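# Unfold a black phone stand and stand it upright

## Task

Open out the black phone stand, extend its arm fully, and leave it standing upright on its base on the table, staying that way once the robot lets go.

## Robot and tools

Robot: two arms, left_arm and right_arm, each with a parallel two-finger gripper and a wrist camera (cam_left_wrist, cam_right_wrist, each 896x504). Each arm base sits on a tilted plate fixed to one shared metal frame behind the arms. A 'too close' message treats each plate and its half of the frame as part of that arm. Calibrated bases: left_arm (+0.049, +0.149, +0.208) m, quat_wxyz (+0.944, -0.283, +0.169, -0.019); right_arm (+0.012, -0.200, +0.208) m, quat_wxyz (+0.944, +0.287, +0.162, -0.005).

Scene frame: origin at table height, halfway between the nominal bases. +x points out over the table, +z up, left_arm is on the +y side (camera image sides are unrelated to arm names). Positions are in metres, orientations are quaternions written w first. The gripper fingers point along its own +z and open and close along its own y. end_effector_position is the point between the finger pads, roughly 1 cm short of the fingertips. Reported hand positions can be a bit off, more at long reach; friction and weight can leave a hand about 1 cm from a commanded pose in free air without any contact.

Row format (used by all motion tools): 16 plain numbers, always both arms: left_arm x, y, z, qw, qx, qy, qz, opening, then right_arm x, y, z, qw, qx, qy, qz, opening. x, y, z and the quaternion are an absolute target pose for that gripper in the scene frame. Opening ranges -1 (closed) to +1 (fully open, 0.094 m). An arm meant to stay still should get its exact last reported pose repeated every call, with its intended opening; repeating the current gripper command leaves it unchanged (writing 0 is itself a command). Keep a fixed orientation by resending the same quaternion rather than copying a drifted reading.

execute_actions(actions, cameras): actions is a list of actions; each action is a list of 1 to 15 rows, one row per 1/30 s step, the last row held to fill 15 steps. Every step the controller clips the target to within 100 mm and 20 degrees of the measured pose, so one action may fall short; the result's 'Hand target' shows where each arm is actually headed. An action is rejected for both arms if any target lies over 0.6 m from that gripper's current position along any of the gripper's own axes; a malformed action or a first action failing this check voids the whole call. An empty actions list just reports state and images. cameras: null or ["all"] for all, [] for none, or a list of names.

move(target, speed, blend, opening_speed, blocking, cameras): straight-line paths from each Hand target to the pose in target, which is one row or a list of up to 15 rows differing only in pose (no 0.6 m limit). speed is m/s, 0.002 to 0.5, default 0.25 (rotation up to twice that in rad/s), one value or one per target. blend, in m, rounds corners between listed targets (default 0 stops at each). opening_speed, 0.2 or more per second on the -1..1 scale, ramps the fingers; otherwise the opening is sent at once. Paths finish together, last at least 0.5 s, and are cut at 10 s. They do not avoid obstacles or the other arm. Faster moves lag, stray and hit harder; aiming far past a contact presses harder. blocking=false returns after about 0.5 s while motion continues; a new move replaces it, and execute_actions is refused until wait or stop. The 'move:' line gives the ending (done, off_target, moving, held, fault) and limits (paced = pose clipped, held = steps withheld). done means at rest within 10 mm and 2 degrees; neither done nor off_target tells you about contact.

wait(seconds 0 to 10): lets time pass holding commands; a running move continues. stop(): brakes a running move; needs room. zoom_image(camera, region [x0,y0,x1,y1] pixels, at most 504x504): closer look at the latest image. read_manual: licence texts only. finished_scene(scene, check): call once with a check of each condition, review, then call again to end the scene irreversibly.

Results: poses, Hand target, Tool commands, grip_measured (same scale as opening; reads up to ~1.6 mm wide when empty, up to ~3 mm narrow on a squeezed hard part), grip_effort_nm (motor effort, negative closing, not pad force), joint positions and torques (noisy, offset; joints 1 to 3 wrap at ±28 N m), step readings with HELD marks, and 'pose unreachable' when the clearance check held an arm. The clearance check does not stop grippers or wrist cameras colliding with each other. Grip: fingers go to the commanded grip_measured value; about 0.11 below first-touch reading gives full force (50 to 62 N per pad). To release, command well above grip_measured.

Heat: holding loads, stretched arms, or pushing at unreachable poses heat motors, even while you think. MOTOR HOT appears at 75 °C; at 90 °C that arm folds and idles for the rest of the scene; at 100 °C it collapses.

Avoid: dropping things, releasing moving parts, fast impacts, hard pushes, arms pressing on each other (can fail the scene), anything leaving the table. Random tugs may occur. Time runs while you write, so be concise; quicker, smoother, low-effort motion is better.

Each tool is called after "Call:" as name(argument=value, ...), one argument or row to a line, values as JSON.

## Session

Call:
execute_actions(
  actions=[],
)

Scene clock: 0.00 s.
left_arm: end_effector_position=(+0.3727, -0.2662, +0.1293) grip_measured=+1.000 grip_effort_nm=n/a end_effector_quat_wxyz=(+0.131, +0.612, +0.763, -0.162) | right_arm: end_effector_position=(-0.1548, -0.5738, +0.2529) grip_measured=+1.000 grip_effort_nm=n/a end_effector_quat_wxyz=(-0.047, +0.983, +0.100, -0.147)
Joint positions: left_arm=[-0.829 2.78 1.905 -0.571 -0.356 0.58 0.094] | right_arm=[-2.332 1.58 1.444 -1.057 -0.359 0.744 0.094]
Joint velocities: left_arm=[-0.012 -0.017 0.002 0.037 0.051 -0.022 0] | right_arm=[0.002 -0.012 0.002 -0.037 -0.007 0.022 0]
Joint torques (N m): no reading
Motor temperatures (°C): left_arm=[28 33 28 28 30 28 26] | right_arm=[30 31 26 27 28 28 29]
Heat: left arm: 33 °C; right arm: 31 °C.
Hand target: left_arm +0.3699, -0.2697, +0.1341; +0.134, +0.615, +0.759, -0.166 | right_arm -0.1570, -0.5720, +0.2550; -0.049, +0.982, +0.097, -0.151
Tool commands: left_gripper/opening=+1.0 right_gripper/opening=+1.0
camera_calibration:
cam_left_wrist: T_world_to_cam=[[-0.971429, -0.222718, 0.0819873, 0.290746], [-0.221017, 0.974827, 0.0293853, 0.379577], [-0.0864681, 0.0104251, -0.9962, 0.250009], [0, 0, 0, 1]] pos_world=[0.38795, -0.307874, 0.214068]
cam_right_wrist: T_world_to_cam=[[-0.190621, 0.973145, 0.129043, 0.495963], [0.975249, 0.172729, 0.138036, 0.252318], [0.112039, 0.152162, -0.981985, 0.443098], [0, 0, 0, 1]] pos_world=[-0.201177, -0.593649, 0.336285]

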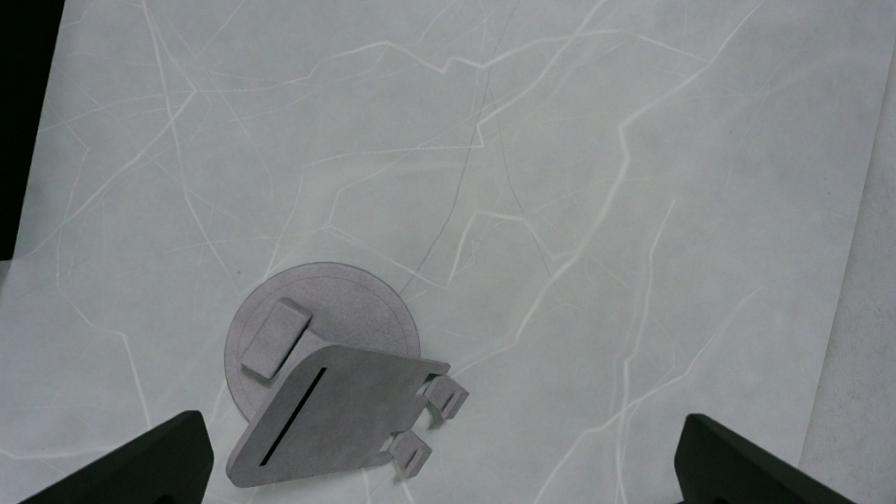

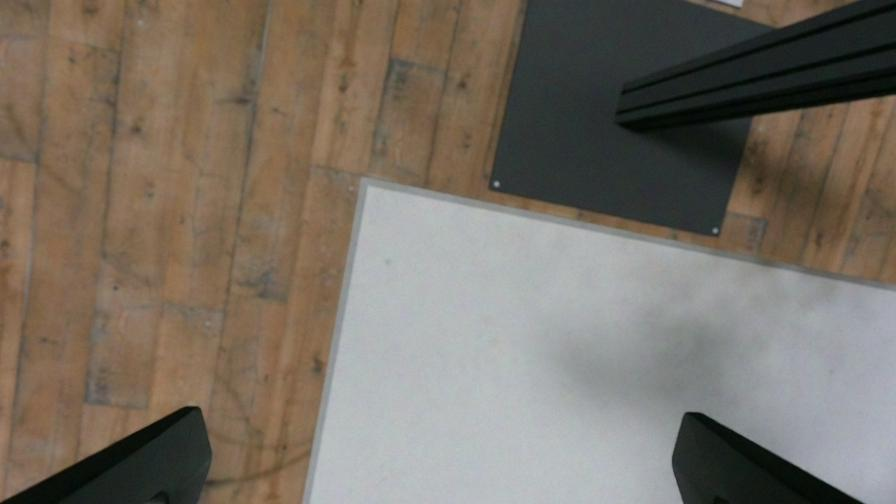

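Call:
move(
  target=[
    [0.35,-0.1,0.28,0.1305,0.6120,0.7630,-0.1620,0.3,-0.05,-0.45,0.28,0,0.7071,-0.7071,0,0.3],
    [0.35,0.22,0.30,0.2130,0.6556,0.6968,-0.2004,0.3,0.2,-0.32,0.30,0.2004,-0.6968,0.6556,0.2130,0.3],
  ],
  speed=0.2,
)

Scene clock: 9.00 s.
left_arm: end_effector_position=(+0.3594, +0.0531, +0.2933) grip_measured=+0.301 grip_effort_nm=-0.046 end_effector_quat_wxyz=(+0.178, +0.628, +0.738, -0.169) | right_arm: end_effector_position=(+0.0373, -0.4141, +0.2748) grip_measured=+0.302 grip_effort_nm=-0.076 end_effector_quat_wxyz=(-0.004, +0.777, -0.628, -0.039)
Joint positions: left_arm=[-0.647 1.475 1.115 -0.938 -0.292 0.865 0.061] | right_arm=[-2.449 0.785 0.904 -1.547 -0.581 2.091 0.061]
Joint velocities: left_arm=[-0.002 0.007 0.002 -0.007 -0.066 -0.037 0] | right_arm=[-0.002 0.017 -0.002 0.037 -0.022 0.022 0]
Joint torques (N m): left_arm=[-3.48 -4.27 6.49 0.36 0.42 0.04] | right_arm=[-0.79 0.43 4.05 0.17 0.06 -0.03]
Motor temperatures (°C): left_arm=[29 37 29 29 30 28 26] | right_arm=[31 32 27 27 28 28 28]
Heat: left arm: 37 °C; right arm: 32 °C.
Hand target: left_arm +0.3517, +0.0541, +0.2902; +0.169, +0.634, +0.733, -0.179 | right_arm +0.0349, -0.4149, +0.2748; -0.001, +0.776, -0.629, -0.040
Off the commanded pose: left_arm 0.167 m, 8 deg | right_arm 0.190 m, 32 deg.
move: held (right_arm; a check stopped the path), off_target (left_arm; braked when a check withheld steps of right_arm); path passed 1 of 2 targets; limits=held
pose unreachable (right arm): on one or more control steps of this call, first in action 0 (counted from 0), this arm could not follow its commanded pose, so it was not sent that pose on those steps. It may still have moved: this result reports where it is.
cause: moving toward the commanded pose would bring two parts of the arm too close to each other (its upper arm (the part past joint 2) and its wrist camera, with joints 3 (elbow) to 6 (wrist roll) between them).
camera_calibration:
cam_left_wrist: T_world_to_cam=[[-0.98369, -0.178337, 0.0234281, 0.354683], [-0.179394, 0.982196, -0.055757, 0.0702496], [-0.0130674, -0.0590505, -0.998169, 0.386835], [0, 0, 0, 1]] pos_world=[0.366555, 0.0170972, 0.381734]
cam_right_wrist: T_world_to_cam=[[0.974742, 0.220235, -0.0370852, 0.064721], [0.219066, -0.910523, 0.350653, -0.444447], [0.0434591, -0.349921, -0.935771, 0.200785], [0, 0, 0, 1]] pos_world=[0.025551, -0.348675, 0.346136]

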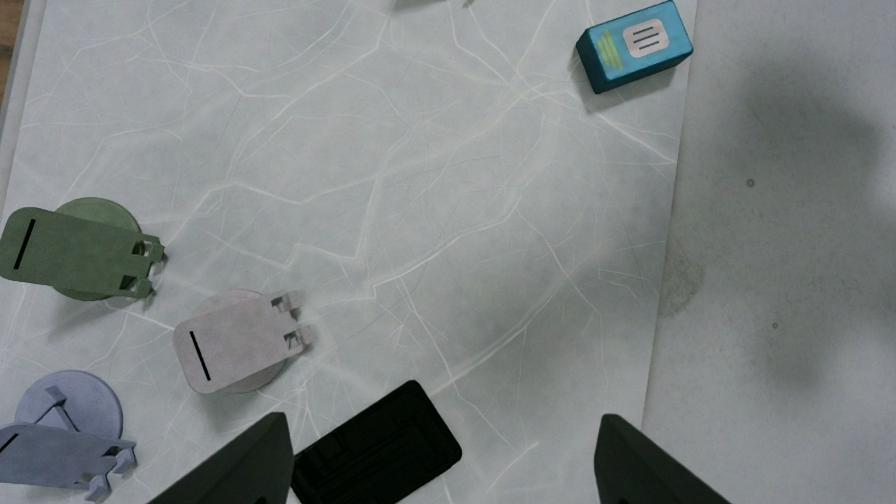

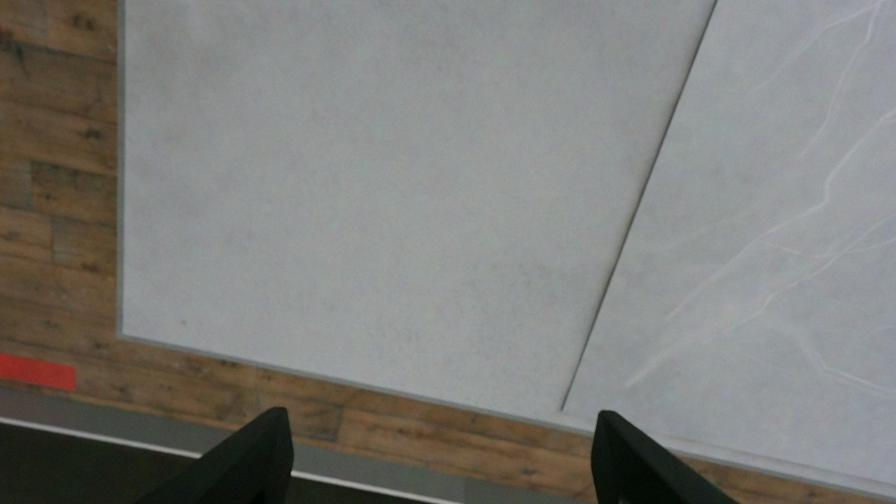

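Call:
move(
  target=[
    [0.42,0.16,0.30,0.2130,0.6556,0.6968,-0.2004,0.3,0.2,-0.38,0.28,0,0.766,0.643,0,0.3],
    [0.42,0.20,0.30,0.2130,0.6556,0.6968,-0.2004,0.3,0.28,-0.32,0.28,0,-0.174,0.985,0,0.3],
    [0.42,0.22,0.30,0.2130,0.6556,0.6968,-0.2004,0.3,0.3,-0.28,0.28,0,-0.7071,0.7071,0,0.3],
  ],
  speed=0.4,
)

Call:
zoom_image(
  camera="cam_left_wrist",
  region=[250, 100, 650, 500],
)

Scene clock: 28.83 s.
left_arm: end_effector_position=(+0.4182, +0.2201, +0.2915) grip_measured=+0.301 grip_effort_nm=-0.056 end_effector_quat_wxyz=(+0.198, +0.661, +0.697, -0.195) | right_arm: end_effector_position=(+0.2910, -0.2838, +0.2766) grip_measured=+0.302 grip_effort_nm=-0.076 end_effector_quat_wxyz=(-0.008, +0.696, -0.718, -0.014)
Joint positions: left_arm=[-0.038 1.445 1.518 -1.289 -0.022 1.547 0.061] | right_arm=[0.44 1.291 1.15 -1.363 0.636 -1.135 0.061]
Joint velocities: left_arm=[-0.017 0.002 0.017 0.007 -0.022 -0.081 0] | right_arm=[0.007 -0.012 -0.007 0.022 -0.007 0.007 0]
Joint torques (N m): left_arm=[-2.69 -7.47 9.54 -0.25 0.55 0.05] | right_arm=[3.86 -1.99 5.23 0.21 0 -0.13]
Motor temperatures (°C): left_arm=[29 37 30 29 30 28 26] | right_arm=[30 31 27 27 28 28 28]
Heat: left arm: 37 °C; right arm: 31 °C.
Hand target: left_arm +0.4195, +0.2227, +0.2980; +0.208, +0.658, +0.696, -0.197 | right_arm +0.2983, -0.2803, +0.2793; -0.017, +0.699, -0.715, -0.010
Off the commanded pose: left_arm 0.009 m, 2 deg | right_arm 0.010 m, 3 deg.
move: off_target (right_arm)
camera_calibration:
cam_left_wrist: T_world_to_cam=[[-0.99706, -0.0762221, 0.0078299, 0.430006], [-0.0766056, 0.989425, -0.123165, -0.108347], [0.00164081, -0.123403, -0.992355, 0.401945], [0, 0, 0, 1]] pos_world=[0.419783, 0.189578, 0.38216]
cam_right_wrist: T_world_to_cam=[[0.999763, -0.0211755, -0.00502174, -0.295822], [-0.0176356, -0.923506, 0.383179, -0.325803], [-0.0127516, -0.383, -0.92366, 0.24059], [0, 0, 0, 1]] pos_world=[0.293074, -0.215, 0.345579]

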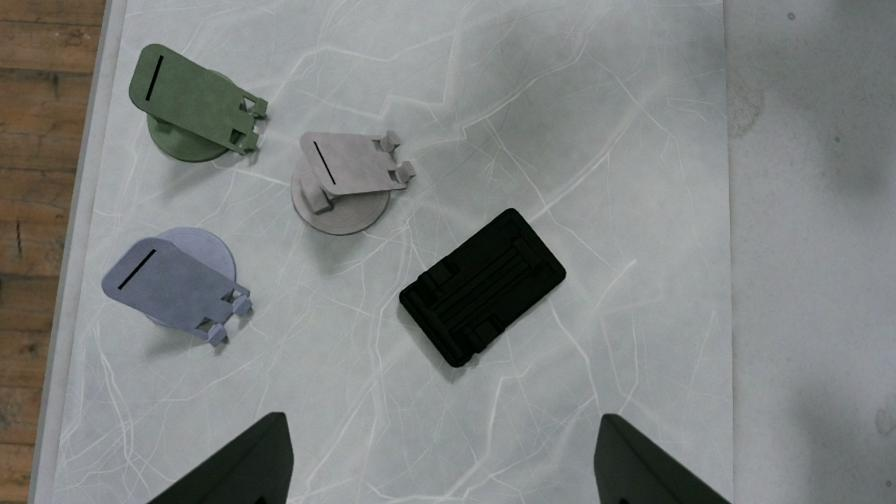

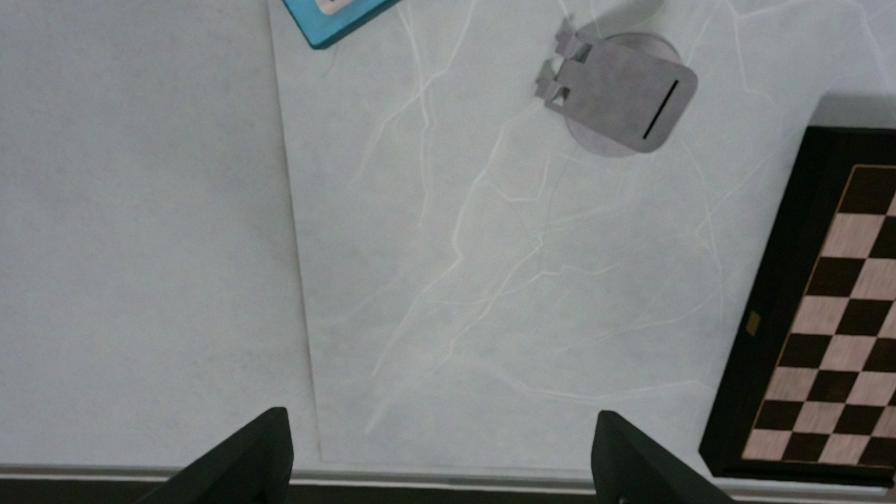

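Scaled by 1.260.

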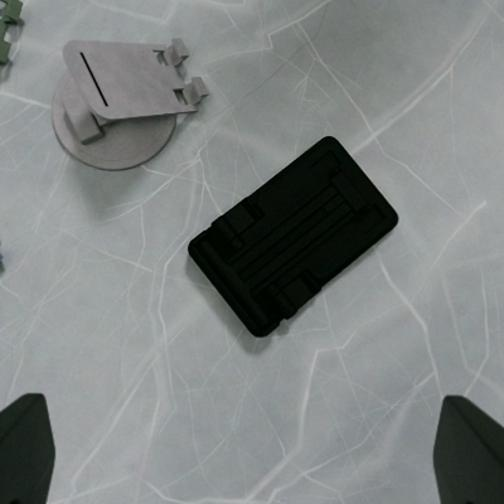

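Call:
zoom_image(
  camera="cam_left_wrist",
  region=[390, 200, 575, 375],
)

Scaled by 2.724.

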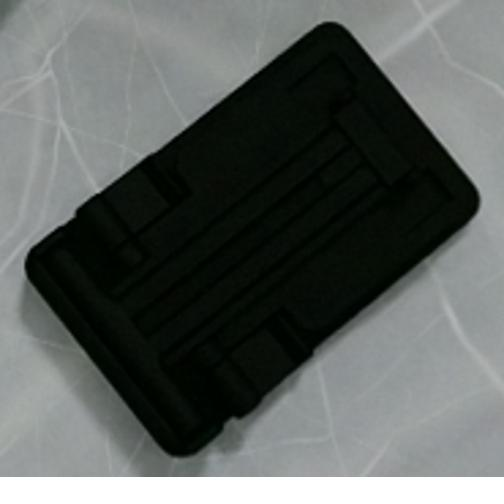

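Call:
move(
  target=[0.39,0.245,0.20,0.2130,0.6556,0.6968,-0.2004,0.3,0.38,-0.06,0.12,0.3428,-0.6311,0.5937,0.3644,0.3],
  speed=0.2,
)

Call:
zoom_image(
  camera="cam_left_wrist",
  region=[300, 150, 600, 450],
)

Call:
zoom_image(
  camera="cam_right_wrist",
  region=[300, 0, 700, 400],
)

Scene clock: 52.00 s.
left_arm: end_effector_position=(+0.3911, +0.2474, +0.1970) grip_measured=+0.301 grip_effort_nm=-0.051 end_effector_quat_wxyz=(+0.201, +0.659, +0.697, -0.198) | right_arm: end_effector_position=(+0.3876, -0.0694, +0.1266) grip_measured=+0.302 grip_effort_nm=-0.081 end_effector_quat_wxyz=(-0.334, +0.637, -0.599, -0.352)
Joint positions: left_arm=[0.262 1.436 1.235 -1.026 0.091 1.827 0.061] | right_arm=[0.078 2.039 1.172 -0.462 -0.413 -1.656 0.061]
Joint velocities: left_arm=[-0.002 -0.002 0.017 -0.007 0.066 0.037 0] | right_arm=[0.007 -0.002 0.002 -0.022 -0.007 -0.022 -0.001]
Joint torques (N m): left_arm=[-2.22 -9.05 5.85 -0.39 0.54 0.07] | right_arm=[5.63 -5.81 3.25 0.1 -0.87 -0.13]
Motor temperatures (°C): left_arm=[28 39 30 28 30 28 26] | right_arm=[31 31 27 27 28 28 28]
Heat: left arm: 39 °C; right arm: 31 °C.
Hand target: left_arm +0.3894, +0.2460, +0.1991; +0.210, +0.657, +0.696, -0.200 | right_arm +0.3871, -0.0634, +0.1216; -0.340, +0.633, -0.593, -0.362
Off the commanded pose: left_arm 0.004 m, 1 deg | right_arm 0.014 m, 2 deg.
move: off_target (right_arm)
camera_calibration:
cam_left_wrist: T_world_to_cam=[[-0.996895, -0.0781309, 0.00976455, 0.405862], [-0.0787357, 0.988088, -0.132221, -0.146082], [0.000682305, -0.132579, -0.991172, 0.314049], [0, 0, 0, 1]] pos_world=[0.392885, 0.217689, 0.287998]
cam_right_wrist: T_world_to_cam=[[0.99811, 0.060089, 0.0128493, -0.384545], [0.0570893, -0.829469, -0.555627, 0.0278087], [-0.022729, 0.555311, -0.831332, 0.242745], [0, 0, 0, 1]] pos_world=[0.387748, -0.0886253, 0.222194]

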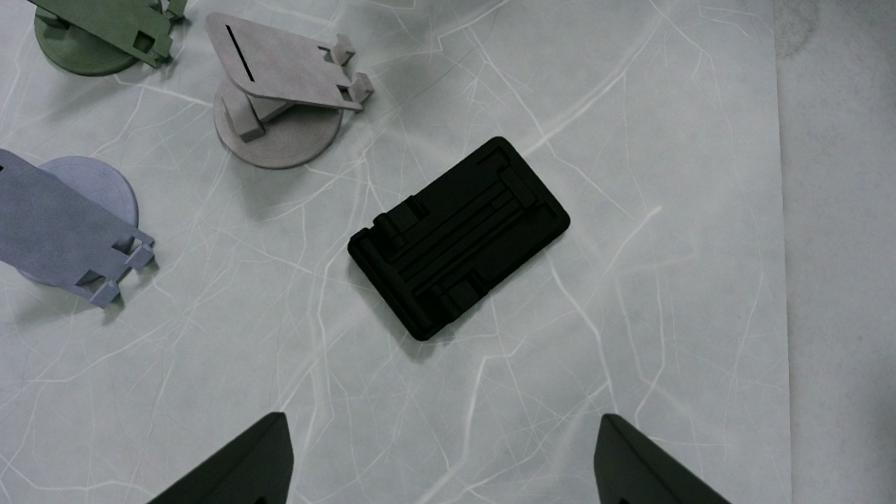

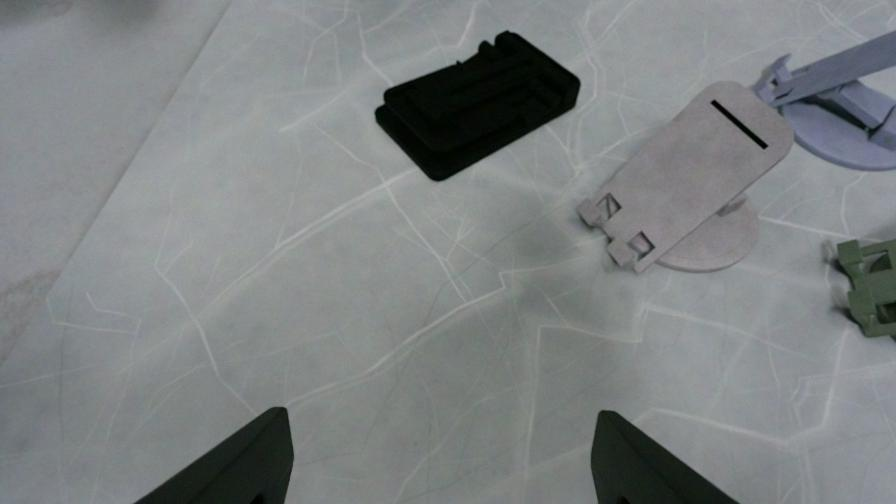

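Scaled by 1.680.

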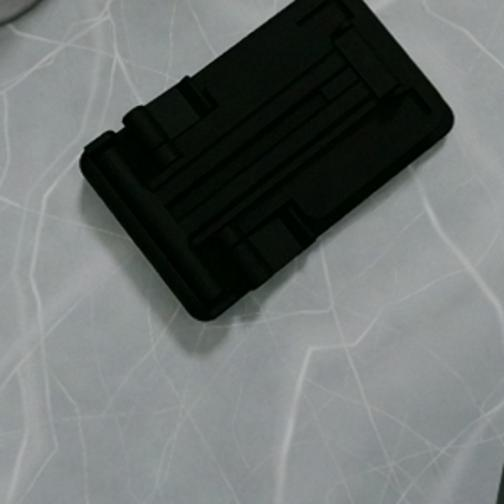

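Scaled by 1.260.

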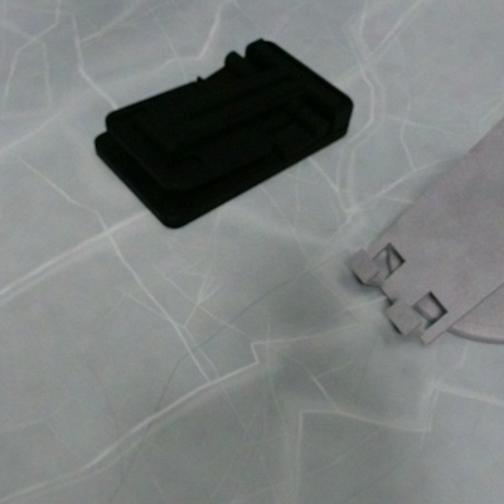

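Call:
move(
  target=[
    [0.36,0.32,0.22,0.2130,0.6556,0.6968,-0.2004,0.3,0.37,0.0,0.18,0,-0.3584,0.9336,0,1],
    [0.34,0.36,0.22,0.2130,0.6556,0.6968,-0.2004,0.3,0.38,0.165,0.15,0,-0.3584,0.9336,0,1],
  ],
  speed=0.2,
)

Call:
zoom_image(
  camera="cam_right_wrist",
  region=[200, 0, 700, 500],
)

Scene clock: 74.73 s.
left_arm: end_effector_position=(+0.3374, +0.3540, +0.2094) grip_measured=+0.301 grip_effort_nm=-0.051 end_effector_quat_wxyz=(+0.162, +0.628, +0.732, -0.210) | right_arm: end_effector_position=(+0.3987, +0.1572, +0.1580) grip_measured=+0.998 grip_effort_nm=0.164 end_effector_quat_wxyz=(+0.041, -0.340, +0.939, +0.029)
Joint positions: left_arm=[0.657 1.411 1.423 -1.312 0.159 2.099 0.061] | right_arm=[0.847 3.086 2.704 -1.316 0.621 0.151 0.094]
Joint velocities: left_arm=[0.012 -0.002 0.012 -0.007 0.051 -0.007 -0.001] | right_arm=[-0.017 -0.012 0.012 0.081 -0.007 -0.081 -0.001]
Joint torques (N m): left_arm=[-0.77 -11.44 9.29 -1.01 0.25 0.07] | right_arm=[11.44 -8.88 5.53 0.02 -0.14 0.03]
Motor temperatures (°C): left_arm=[28 40 30 28 30 28 26] | right_arm=[32 32 27 27 29 28 28]
Heat: left arm: 40 °C; right arm: 32 °C.
Hand target: left_arm +0.3385, +0.3606, +0.2195; +0.164, +0.630, +0.734, -0.195 | right_arm +0.3804, +0.1661, +0.1503; +0.029, -0.357, +0.933, +0.025
Off the commanded pose: left_arm 0.012 m, 8 deg | right_arm 0.022 m, 6 deg.
joint sent to its limit (left arm) — joint 6 (wrist roll), upper limit. The joint targets are off in orientation, not in position.
joint sent to its limit (right arm) — joint 2 (shoulder), upper limit. The joint targets are off in orientation, not in position.
move: off_target (left_arm, right_arm)
camera_calibration:
cam_left_wrist: T_world_to_cam=[[-0.983695, -0.148362, 0.10165, 0.361697], [-0.157283, 0.983785, -0.0861953, -0.235615], [-0.0872133, -0.100778, -0.991079, 0.358891], [0, 0, 0, 1]] pos_world=[0.350042, 0.321625, 0.298614]
cam_right_wrist: T_world_to_cam=[[0.648099, -0.761278, -0.0205861, -0.135711], [-0.716709, -0.61885, 0.321487, 0.369406], [-0.25748, -0.193601, -0.94669, 0.372749], [0, 0, 0, 1]] pos_world=[0.448686, 0.197458, 0.231325]

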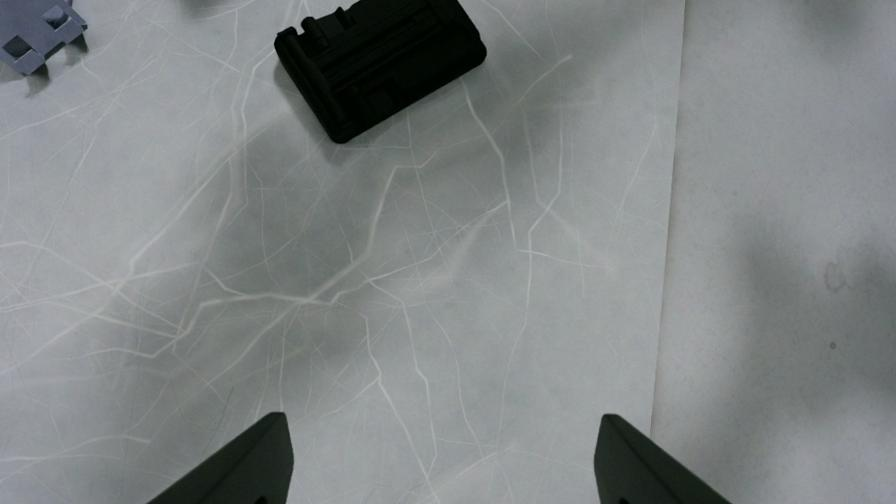

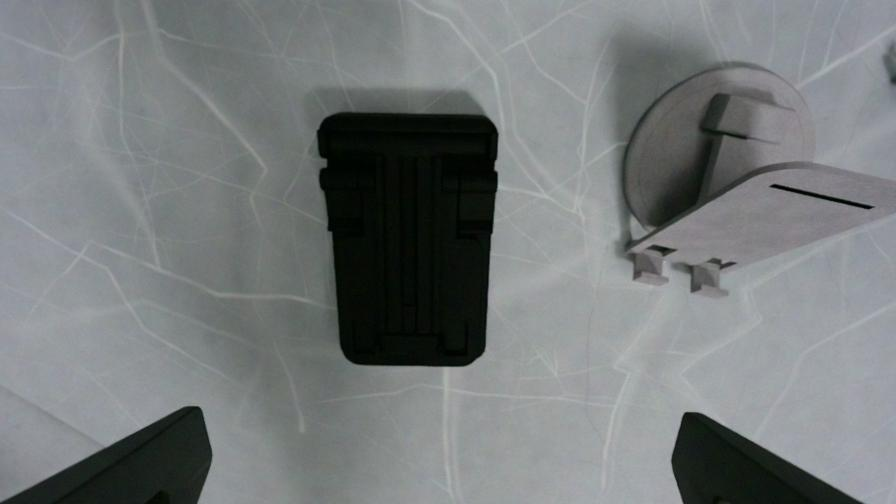

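Scaled by 1.008.

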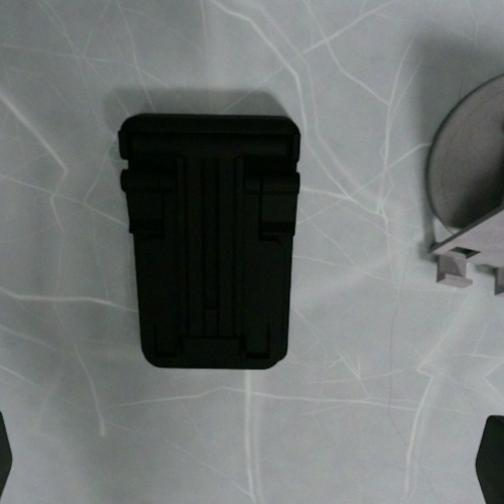

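Call:
move(
  target=[0.34,0.36,0.22,0.18,0.628,0.73,-0.2,0.3,0.349,0.137,0.07,0.3192,-0.3368,0.8773,0.1225,1],
  speed=0.12,
)

Call:
zoom_image(
  camera="cam_right_wrist",
  region=[200, 0, 700, 500],
)

Scene clock: 90.57 s.
left_arm: end_effector_position=(+0.3361, +0.3547, +0.2094) grip_measured=+0.301 grip_effort_nm=-0.046 end_effector_quat_wxyz=(+0.162, +0.625, +0.733, -0.212) | right_arm: end_effector_position=(+0.3582, +0.1398, +0.0779) grip_measured=+0.998 grip_effort_nm=0.164 end_effector_quat_wxyz=(+0.329, -0.331, +0.877, +0.119)
Joint positions: left_arm=[0.664 1.411 1.423 -1.315 0.163 2.1 0.061] | right_arm=[0.752 2.674 1.12 0.659 0.53 -0.417 0.094]
Joint velocities: left_arm=[-0.007 0.002 0.002 0.037 -0.022 0.007 0] | right_arm=[-0.012 -0.007 0.002 0.066 -0.007 -0.037 0]
Joint torques (N m): left_arm=[-0.7 -10.99 9.61 -1.02 0.44 0.06] | right_arm=[6.78 -7.86 2.09 1.22 -0.37 -0.09]
Motor temperatures (°C): left_arm=[28 45 31 29 30 28 26] | right_arm=[34 36 27 28 29 28 28]
Heat: left arm: 45 °C; right arm: 36 °C.
Hand target: left_arm +0.3400, +0.3597, +0.2200; +0.173, +0.624, +0.735, -0.199 | right_arm +0.3505, +0.1398, +0.0700; +0.322, -0.340, +0.875, +0.124
Off the commanded pose: left_arm 0.012 m, 3 deg | right_arm 0.012 m, 1 deg.
joint sent to its limit (left arm) — joint 6 (wrist roll), upper limit. The joint targets still meet the commanded pose.
move: off_target (left_arm, right_arm)
camera_calibration:
cam_left_wrist: T_world_to_cam=[[-0.982449, -0.153526, 0.105941, 0.361012], [-0.163085, 0.982648, -0.0883489, -0.233646], [-0.0905385, -0.104076, -0.99044, 0.360967], [0, 0, 0, 1]] pos_world=[0.349254, 0.322585, 0.298628]
cam_right_wrist: T_world_to_cam=[[0.660653, -0.750482, 0.0177108, -0.133371], [-0.715959, -0.637005, -0.285704, 0.404897], [0.225698, 0.176071, -0.958154, 0.0593456], [0, 0, 0, 1]] pos_world=[0.364607, 0.14738, 0.174905]

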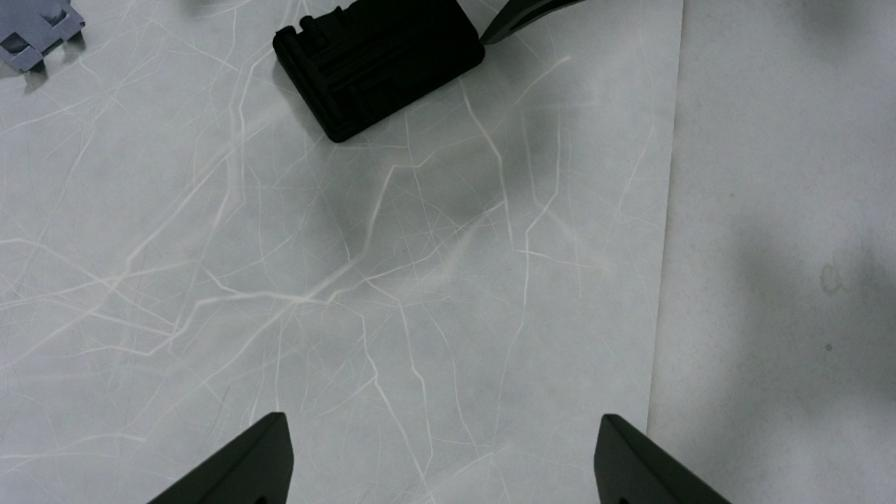

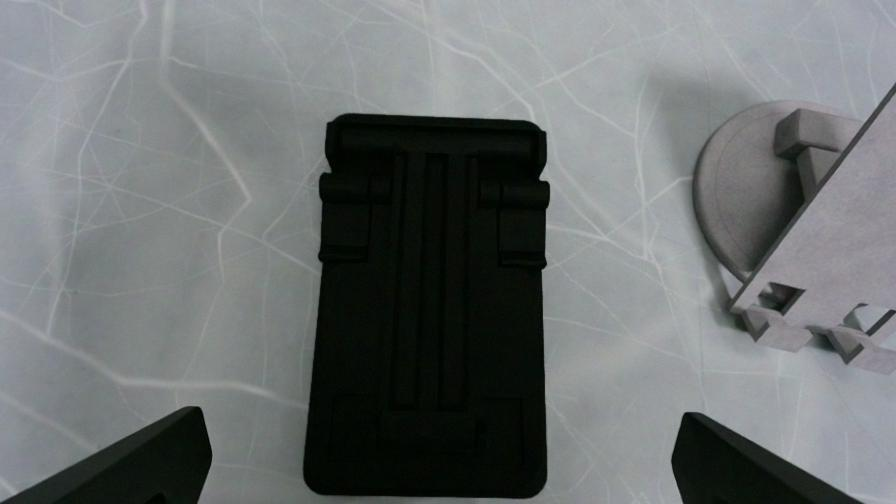

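Scaled by 1.008.

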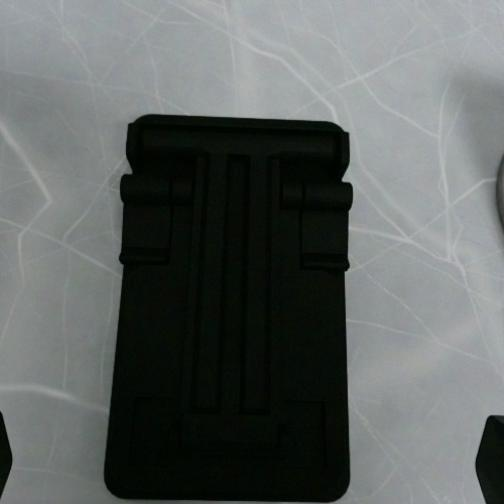

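Call:
move(
  target=[0.34,0.36,0.22,0.18,0.628,0.73,-0.2,0.3,0.362,0.160,0.030,0.3192,-0.3368,0.8773,0.1225,1],
  speed=0.08,
  cameras=["cam_right_wrist"],
)

Scene clock: 94.77 s.
left_arm: end_effector_position=(+0.3360, +0.3545, +0.2095) grip_measured=+0.301 grip_effort_nm=-0.051 end_effector_quat_wxyz=(+0.162, +0.625, +0.733, -0.213) | right_arm: end_effector_position=(+0.3723, +0.1549, +0.0436) grip_measured=+0.998 grip_effort_nm=0.164 end_effector_quat_wxyz=(+0.327, -0.326, +0.879, +0.117)
Joint positions: left_arm=[0.664 1.411 1.423 -1.316 0.163 2.1 0.061] | right_arm=[0.701 2.809 1.261 0.674 0.508 -0.453 0.094]
Joint velocities: left_arm=[-0.002 -0.012 -0.007 -0.007 -0.037 -0.051 -0.001] | right_arm=[-0.007 -0.017 0.002 -0.007 -0.022 -0.081 0]
Joint torques (N m): left_arm=[-0.8 -11.1 9.55 -1.01 0.43 0.05] | right_arm=[7.19 -6.46 3.26 1.23 -0.37 -0.17]
Motor temperatures (°C): left_arm=[28 45 31 29 30 28 26] | right_arm=[33 36 27 28 29 28 28]
Heat: left arm: 45 °C; right arm: 36 °C.
Hand target: left_arm +0.3400, +0.3596, +0.2201; +0.173, +0.624, +0.735, -0.199 | right_arm +0.3624, +0.1592, +0.0305; +0.320, -0.337, +0.877, +0.122
Off the commanded pose: left_arm 0.012 m, 3 deg | right_arm 0.018 m, 2 deg.
joint sent to its limit (left arm) — joint 6 (wrist roll), upper limit. The joint targets still meet the commanded pose.
move: off_target (left_arm, right_arm)
camera_calibration:
cam_right_wrist: T_world_to_cam=[[0.65149, -0.758454, 0.0175532, -0.126106], [-0.724671, -0.628986, -0.281476, 0.41669], [0.224527, 0.170658, -0.959408, 0.0218999], [0, 0, 0, 1]] pos_world=[0.379203, 0.162708, 0.140513]
Images, in order (width x height): cam_right_wrist 896x504.

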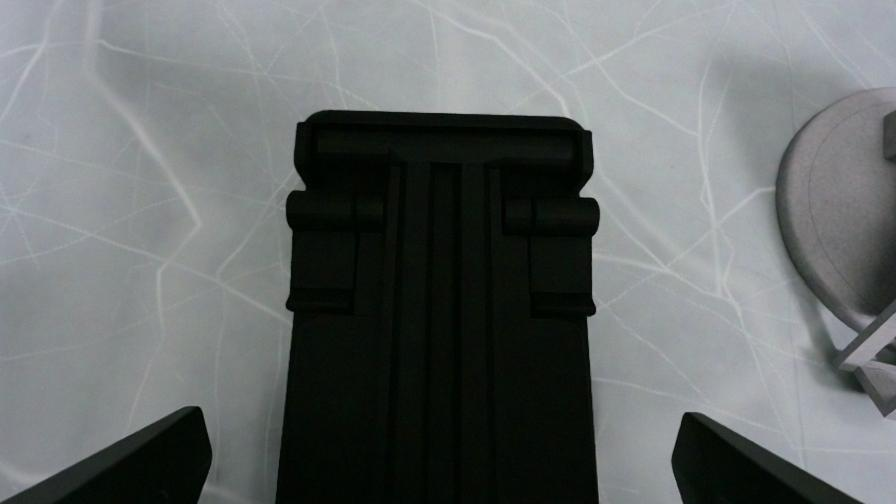

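Call:
move(
  target=[0.34,0.36,0.22,0.18,0.628,0.73,-0.2,0.3,0.362,0.160,0.004,0.3192,-0.3368,0.8773,0.1225,1],
  speed=0.05,
  cameras=["cam_right_wrist"],
)

Scene clock: 97.67 s.
left_arm: end_effector_position=(+0.3360, +0.3545, +0.2095) grip_measured=+0.301 grip_effort_nm=-0.051 end_effector_quat_wxyz=(+0.162, +0.625, +0.733, -0.213) | right_arm: end_effector_position=(+0.3772, +0.1600, +0.0261) grip_measured=+0.998 grip_effort_nm=0.164 end_effector_quat_wxyz=(+0.338, -0.320, +0.876, +0.126)
Joint positions: left_arm=[0.664 1.411 1.423 -1.316 0.163 2.1 0.061] | right_arm=[0.667 2.875 1.301 0.739 0.467 -0.483 0.094]
Joint velocities: left_arm=[-0.002 0.002 0.012 0.037 0.037 -0.066 -0.001] | right_arm=[-0.002 -0.002 -0.002 -0.051 -0.095 0.007 -0.001]
Joint torques (N m): left_arm=[-0.77 -10.95 9.7 -1.01 0.44 0.04] | right_arm=[6.56 -5.96 3.18 1.13 -0.29 -0.21]
Motor temperatures (°C): left_arm=[28 46 32 29 30 28 26] | right_arm=[33 36 27 28 29 28 28]
Heat: left arm: 46 °C; right arm: 36 °C.
Hand target: left_arm +0.3400, +0.3596, +0.2201; +0.173, +0.624, +0.735, -0.199 | right_arm +0.3617, +0.1592, +0.0050; +0.319, -0.337, +0.877, +0.123
Off the commanded pose: left_arm 0.013 m, 3 deg | right_arm 0.027 m, 3 deg.
joint sent to its limit (left arm) — joint 6 (wrist roll), upper limit. The joint targets still meet the commanded pose.
move: off_target (left_arm, right_arm)
camera_calibration:
cam_right_wrist: T_world_to_cam=[[0.648536, -0.761159, 0.00621117, -0.123269], [-0.722753, -0.618332, -0.308696, 0.416746], [0.238807, 0.195711, -0.951141, -0.00637469], [0, 0, 0, 1]] pos_world=[0.382671, 0.165107, 0.12335]
Images, in order (width x height): cam_right_wrist 896x504.

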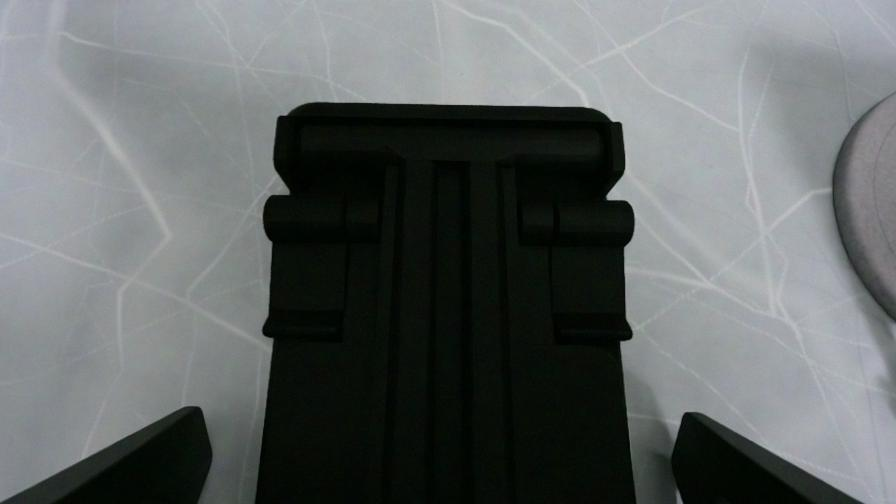

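Call:
move(
  target=[0.34,0.35,0.22,0.162,0.625,0.733,-0.213,0.3,0.364,0.160,-0.006,0.3192,-0.3368,0.8773,0.1225,1],
  speed=0.05,
  cameras=["cam_right_wrist"],
)

Scene clock: 99.87 s.
left_arm: end_effector_position=(+0.3364, +0.3490, +0.2118) grip_measured=+0.301 grip_effort_nm=-0.046 end_effector_quat_wxyz=(+0.159, +0.622, +0.734, -0.220) | right_arm: end_effector_position=(+0.3843, +0.1644, +0.0254) grip_measured=+0.998 grip_effort_nm=0.164 end_effector_quat_wxyz=(+0.351, -0.314, +0.872, +0.135)
Joint positions: left_arm=[0.642 1.411 1.423 -1.327 0.155 2.072 0.061] | right_arm=[0.655 2.893 1.323 0.77 0.439 -0.495 0.094]
Joint velocities: left_arm=[0.017 0.002 0.002 -0.037 0.022 0.051 0] | right_arm=[-0.007 -0.017 0.002 0.022 0.022 0.022 0]
Joint torques (N m): left_arm=[-2.69 -10.29 9.11 -1.03 0.21 -0.06] | right_arm=[6.32 -5.59 2.58 0.88 -0.11 -0.19]
Motor temperatures (°C): left_arm=[28 46 32 29 30 28 26] | right_arm=[33 35 27 28 29 28 28]
Heat: left arm: 46 °C; right arm: 35 °C.
Hand target: left_arm +0.3401, +0.3498, +0.2200; +0.163, +0.625, +0.733, -0.213 | right_arm +0.3631, +0.1589, -0.0041; +0.319, -0.337, +0.877, +0.123
Off the commanded pose: left_arm 0.009 m, 1 deg | right_arm 0.038 m, 5 deg.
move: off_target (right_arm)
camera_calibration:
cam_right_wrist: T_world_to_cam=[[0.644843, -0.764301, -0.00461697, -0.122332], [-0.719839, -0.605277, -0.339811, 0.421946], [0.256924, 0.222448, -0.940482, -0.02129], [0, 0, 0, 1]] pos_world=[0.388089, 0.166632, 0.122795]
Images, in order (width x height): cam_right_wrist 896x504.

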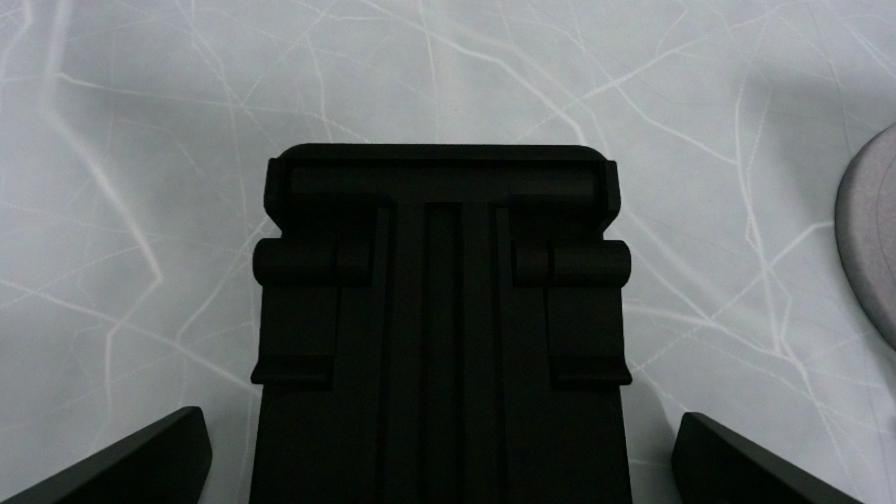

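Call:
zoom_image(
  camera="cam_right_wrist",
  region=[100, 150, 500, 504],
)

Call:
wait(
  seconds=0.1,
  cameras=["cam_left_wrist"],
)

Call:
zoom_image(
  camera="cam_left_wrist",
  region=[250, 0, 550, 150],
)

Scaled by 1.260.

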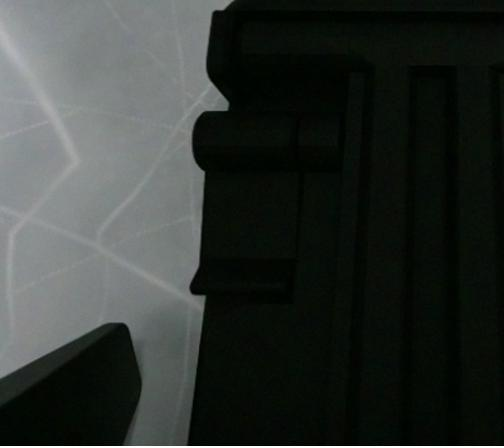

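Scene clock: 105.00 s.
left_arm: end_effector_position=(+0.3361, +0.3490, +0.2119) grip_measured=+0.301 grip_effort_nm=-0.046 end_effector_quat_wxyz=(+0.158, +0.622, +0.734, -0.221) | right_arm: end_effector_position=(+0.3843, +0.1644, +0.0254) grip_measured=+0.998 grip_effort_nm=0.164 end_effector_quat_wxyz=(+0.351, -0.314, +0.872, +0.135)
Joint positions: left_arm=[0.642 1.411 1.423 -1.329 0.154 2.07 0.061] | right_arm=[0.655 2.893 1.323 0.77 0.439 -0.496 0.094]
Joint velocities: left_arm=[0.007 0.007 0.007 0.051 -0.051 0.007 -0.001] | right_arm=[0.012 -0.022 -0.002 -0.037 -0.022 -0.022 0]
Joint torques (N m): left_arm=[-2.82 -10.32 9.21 -1.04 0.23 -0.08] | right_arm=[6.06 -5.46 2.69 0.93 -0.17 -0.25]
Motor temperatures (°C): left_arm=[28 46 32 29 30 28 26] | right_arm=[33 35 27 28 29 28 28]
Heat: left arm: 46 °C; right arm: 35 °C.
Hand target: left_arm +0.3401, +0.3498, +0.2200; +0.163, +0.625, +0.733, -0.213 | right_arm +0.3631, +0.1589, -0.0041; +0.319, -0.337, +0.877, +0.123
Tool commands: left_gripper/opening=+0.3 right_gripper/opening=+1.0
Off the commanded pose: left_arm 0.009 m, 1 deg | right_arm 0.038 m, 5 deg.
wait: 0.10 s; at rest from the start
camera_calibration:
cam_left_wrist: T_world_to_cam=[[-0.980133, -0.154175, 0.124777, 0.355333], [-0.166292, 0.981653, -0.0932996, -0.225365], [-0.108103, -0.112195, -0.987788, 0.370986], [0, 0, 0, 1]] pos_world=[0.350901, 0.317637, 0.301092]
Images, in order (width x height): cam_left_wrist 896x504.

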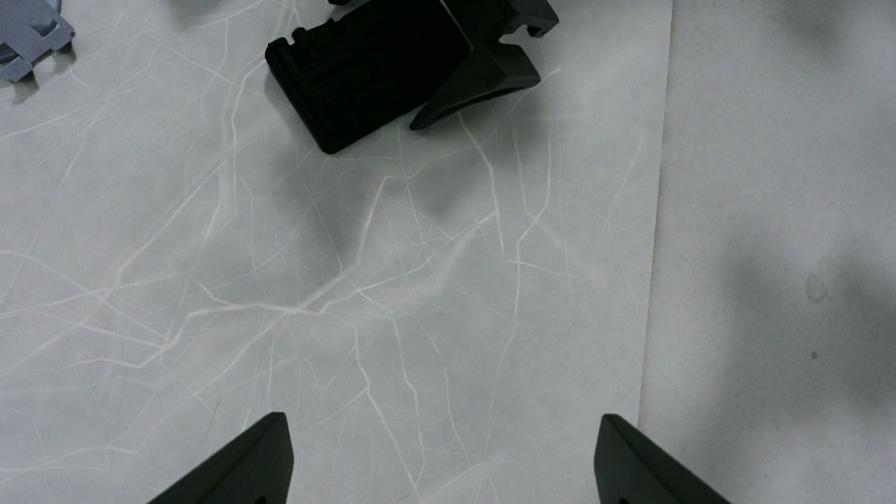

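Scaled by 1.680.

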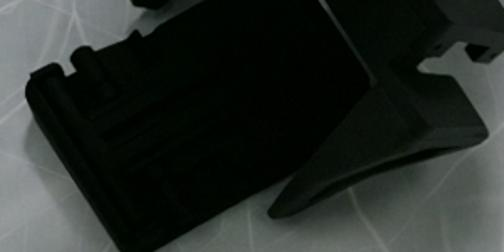

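Call:
move(
  target=[0.34,0.35,0.22,0.162,0.625,0.733,-0.213,0.3,0.366,0.160,0.010,0.3192,-0.3368,0.8773,0.1225,1],
  speed=0.05,
  cameras=[],
)

Call:
move(
  target=[0.34,0.35,0.22,0.162,0.625,0.733,-0.213,0.3,0.366,0.160,0.010,0.3192,-0.3368,0.8773,0.1225,0.36],
  speed=0.05,
  opening_speed=0.5,
)

Scene clock: 109.87 s.
left_arm: end_effector_position=(+0.3360, +0.3490, +0.2119) grip_measured=+0.301 grip_effort_nm=-0.051 end_effector_quat_wxyz=(+0.158, +0.622, +0.734, -0.221) | right_arm: end_effector_position=(+0.3843, +0.1644, +0.0254) grip_measured=+0.998 grip_effort_nm=0.168 end_effector_quat_wxyz=(+0.351, -0.314, +0.872, +0.135)
Joint positions: left_arm=[0.642 1.411 1.423 -1.329 0.154 2.07 0.061] | right_arm=[0.655 2.893 1.323 0.77 0.439 -0.496 0.094]
Joint velocities: left_arm=[0.027 -0.012 -0.007 0.081 -0.022 0.022 0] | right_arm=[-0.012 -0.007 -0.002 -0.051 -0.007 0.037 -0.001]
Joint torques (N m): left_arm=[-2.7 -10.22 9.09 -1.04 0.24 -0.07] | right_arm=[7.92 -8.47 1.78 0.57 0.02 -0.03]
Motor temperatures (°C): left_arm=[28 46 32 29 30 28 26] | right_arm=[33 35 27 28 29 28 28]
Heat: left arm: 46 °C; right arm: 35 °C.
Hand target: left_arm +0.3399, +0.3500, +0.2200; +0.162, +0.625, +0.733, -0.213 | right_arm +0.3660, +0.1600, +0.0103; +0.320, -0.337, +0.877, +0.122
Off the commanded pose: left_arm 0.009 m, 1 deg | right_arm 0.024 m, 5 deg.
move: off_target (right_arm)
No camera images: "cameras" was empty.

Scene clock: 111.37 s.
left_arm: end_effector_position=(+0.3359, +0.3490, +0.2119) grip_measured=+0.301 grip_effort_nm=-0.051 end_effector_quat_wxyz=(+0.158, +0.622, +0.734, -0.221) | right_arm: end_effector_position=(+0.3843, +0.1644, +0.0254) grip_measured=+0.492 grip_effort_nm=-0.974 end_effector_quat_wxyz=(+0.351, -0.314, +0.872, +0.135)
Joint positions: left_arm=[0.642 1.411 1.423 -1.329 0.154 2.07 0.061] | right_arm=[0.655 2.893 1.323 0.77 0.439 -0.496 0.07]
Joint velocities: left_arm=[0.002 0.012 -0.022 0.007 0.037 -0.007 0] | right_arm=[-0.007 0.002 -0.002 0.007 -0.037 0.051 -0.001]
Joint torques (N m): left_arm=[-2.7 -10.29 9.18 -1.03 0.22 -0.11] | right_arm=[7.99 -8.21 1.96 0.55 0 -0.07]
Motor temperatures (°C): left_arm=[28 46 32 29 30 28 26] | right_arm=[33 35 27 28 29 28 28]
Heat: left arm: 46 °C; right arm: 35 °C.
Hand target: left_arm +0.3399, +0.3500, +0.2200; +0.162, +0.625, +0.733, -0.213 | right_arm +0.3660, +0.1600, +0.0103; +0.320, -0.337, +0.877, +0.123
Off the commanded pose: left_arm 0.009 m, 1 deg | right_arm 0.024 m, 5 deg.
move: off_target (right_arm)
camera_calibration:
cam_left_wrist: T_world_to_cam=[[-0.980083, -0.15374, 0.125705, 0.354738], [-0.16593, 0.981741, -0.0930137, -0.22561], [-0.10911, -0.112019, -0.987698, 0.371233], [0, 0, 0, 1]] pos_world=[0.350742, 0.317614, 0.301089]
cam_right_wrist: T_world_to_cam=[[0.645229, -0.763975, -0.00459121, -0.122476], [-0.719479, -0.605606, -0.339989, 0.421896], [0.256962, 0.222674, -0.940418, -0.0213299], [0, 0, 0, 1]] pos_world=[0.388051, 0.166684, 0.122819]

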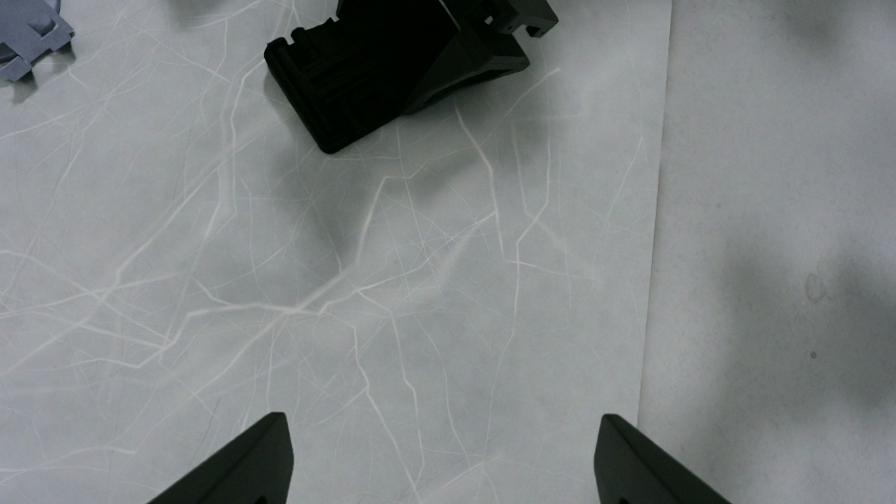

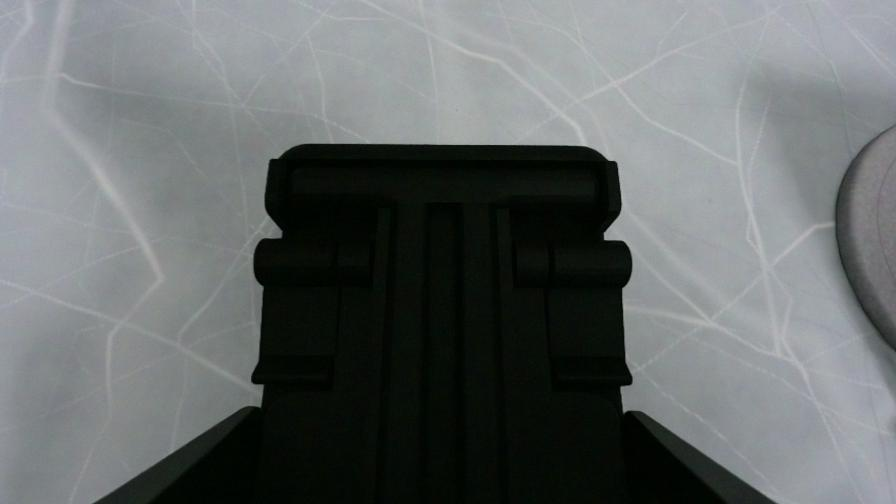

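Call:
move(
  target=[0.34,0.35,0.22,0.162,0.625,0.733,-0.213,0.3,0.308,-0.010,0.014,0.2418,-0.6645,0.6645,0.2418,0.36],
  speed=0.1,
)

Scene clock: 120.00 s.
left_arm: end_effector_position=(+0.3358, +0.3489, +0.2119) grip_measured=+0.301 grip_effort_nm=-0.051 end_effector_quat_wxyz=(+0.158, +0.622, +0.734, -0.221) | right_arm: end_effector_position=(+0.3156, +0.0013, +0.0192) grip_measured=+0.491 grip_effort_nm=-0.979 end_effector_quat_wxyz=(-0.268, +0.651, -0.668, -0.242)
Joint positions: left_arm=[0.642 1.411 1.423 -1.33 0.154 2.07 0.061] | right_arm=[0.215 2.354 0.872 0.274 -0.093 -1.455 0.07]
Joint velocities: left_arm=[0.017 0.017 -0.007 -0.022 -0.037 0.037 0] | right_arm=[-0.002 -0.007 -0.007 -0.051 -0.022 -0.022 0]
Joint torques (N m): left_arm=[-2.7 -10.35 9.13 -1.06 0.23 -0.1] | right_arm=[4.62 -7.86 0.28 -0.17 -0.08 -0.33]
Motor temperatures (°C): left_arm=[28 46 32 29 30 28 26] | right_arm=[33 36 27 28 29 28 29]
Heat: left arm: 46 °C; right arm: 36 °C.
Hand target: left_arm +0.3400, +0.3499, +0.2200; +0.162, +0.625, +0.733, -0.213 | right_arm +0.3061, -0.0107, +0.0125; -0.241, +0.663, -0.668, -0.238
Off the commanded pose: left_arm 0.009 m, 1 deg | right_arm 0.015 m, 3 deg.
move: off_target (right_arm)
camera_calibration:
cam_left_wrist: T_world_to_cam=[[-0.980061, -0.153618, 0.126022, 0.354537], [-0.165864, 0.981735, -0.0931953, -0.225553], [-0.109404, -0.11224, -0.98764, 0.371416], [0, 0, 0, 1]] pos_world=[0.350691, 0.317584, 0.301125]
cam_right_wrist: T_world_to_cam=[[0.998829, -0.03234, 0.0359893, -0.316113], [-0.0196859, -0.951087, -0.308294, 0.0505105], [0.0441992, 0.307225, -0.95061, 0.0940573], [0, 0, 0, 1]] pos_world=[0.31258, 0.00892006, 0.116361]

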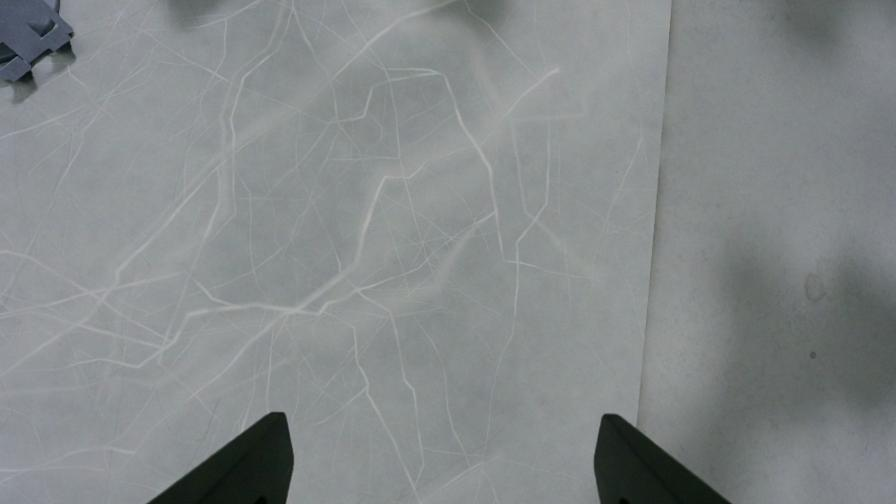

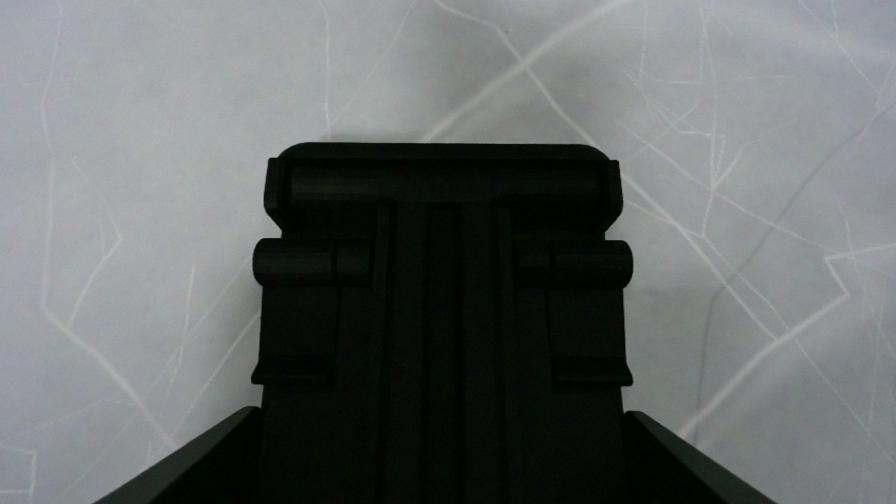

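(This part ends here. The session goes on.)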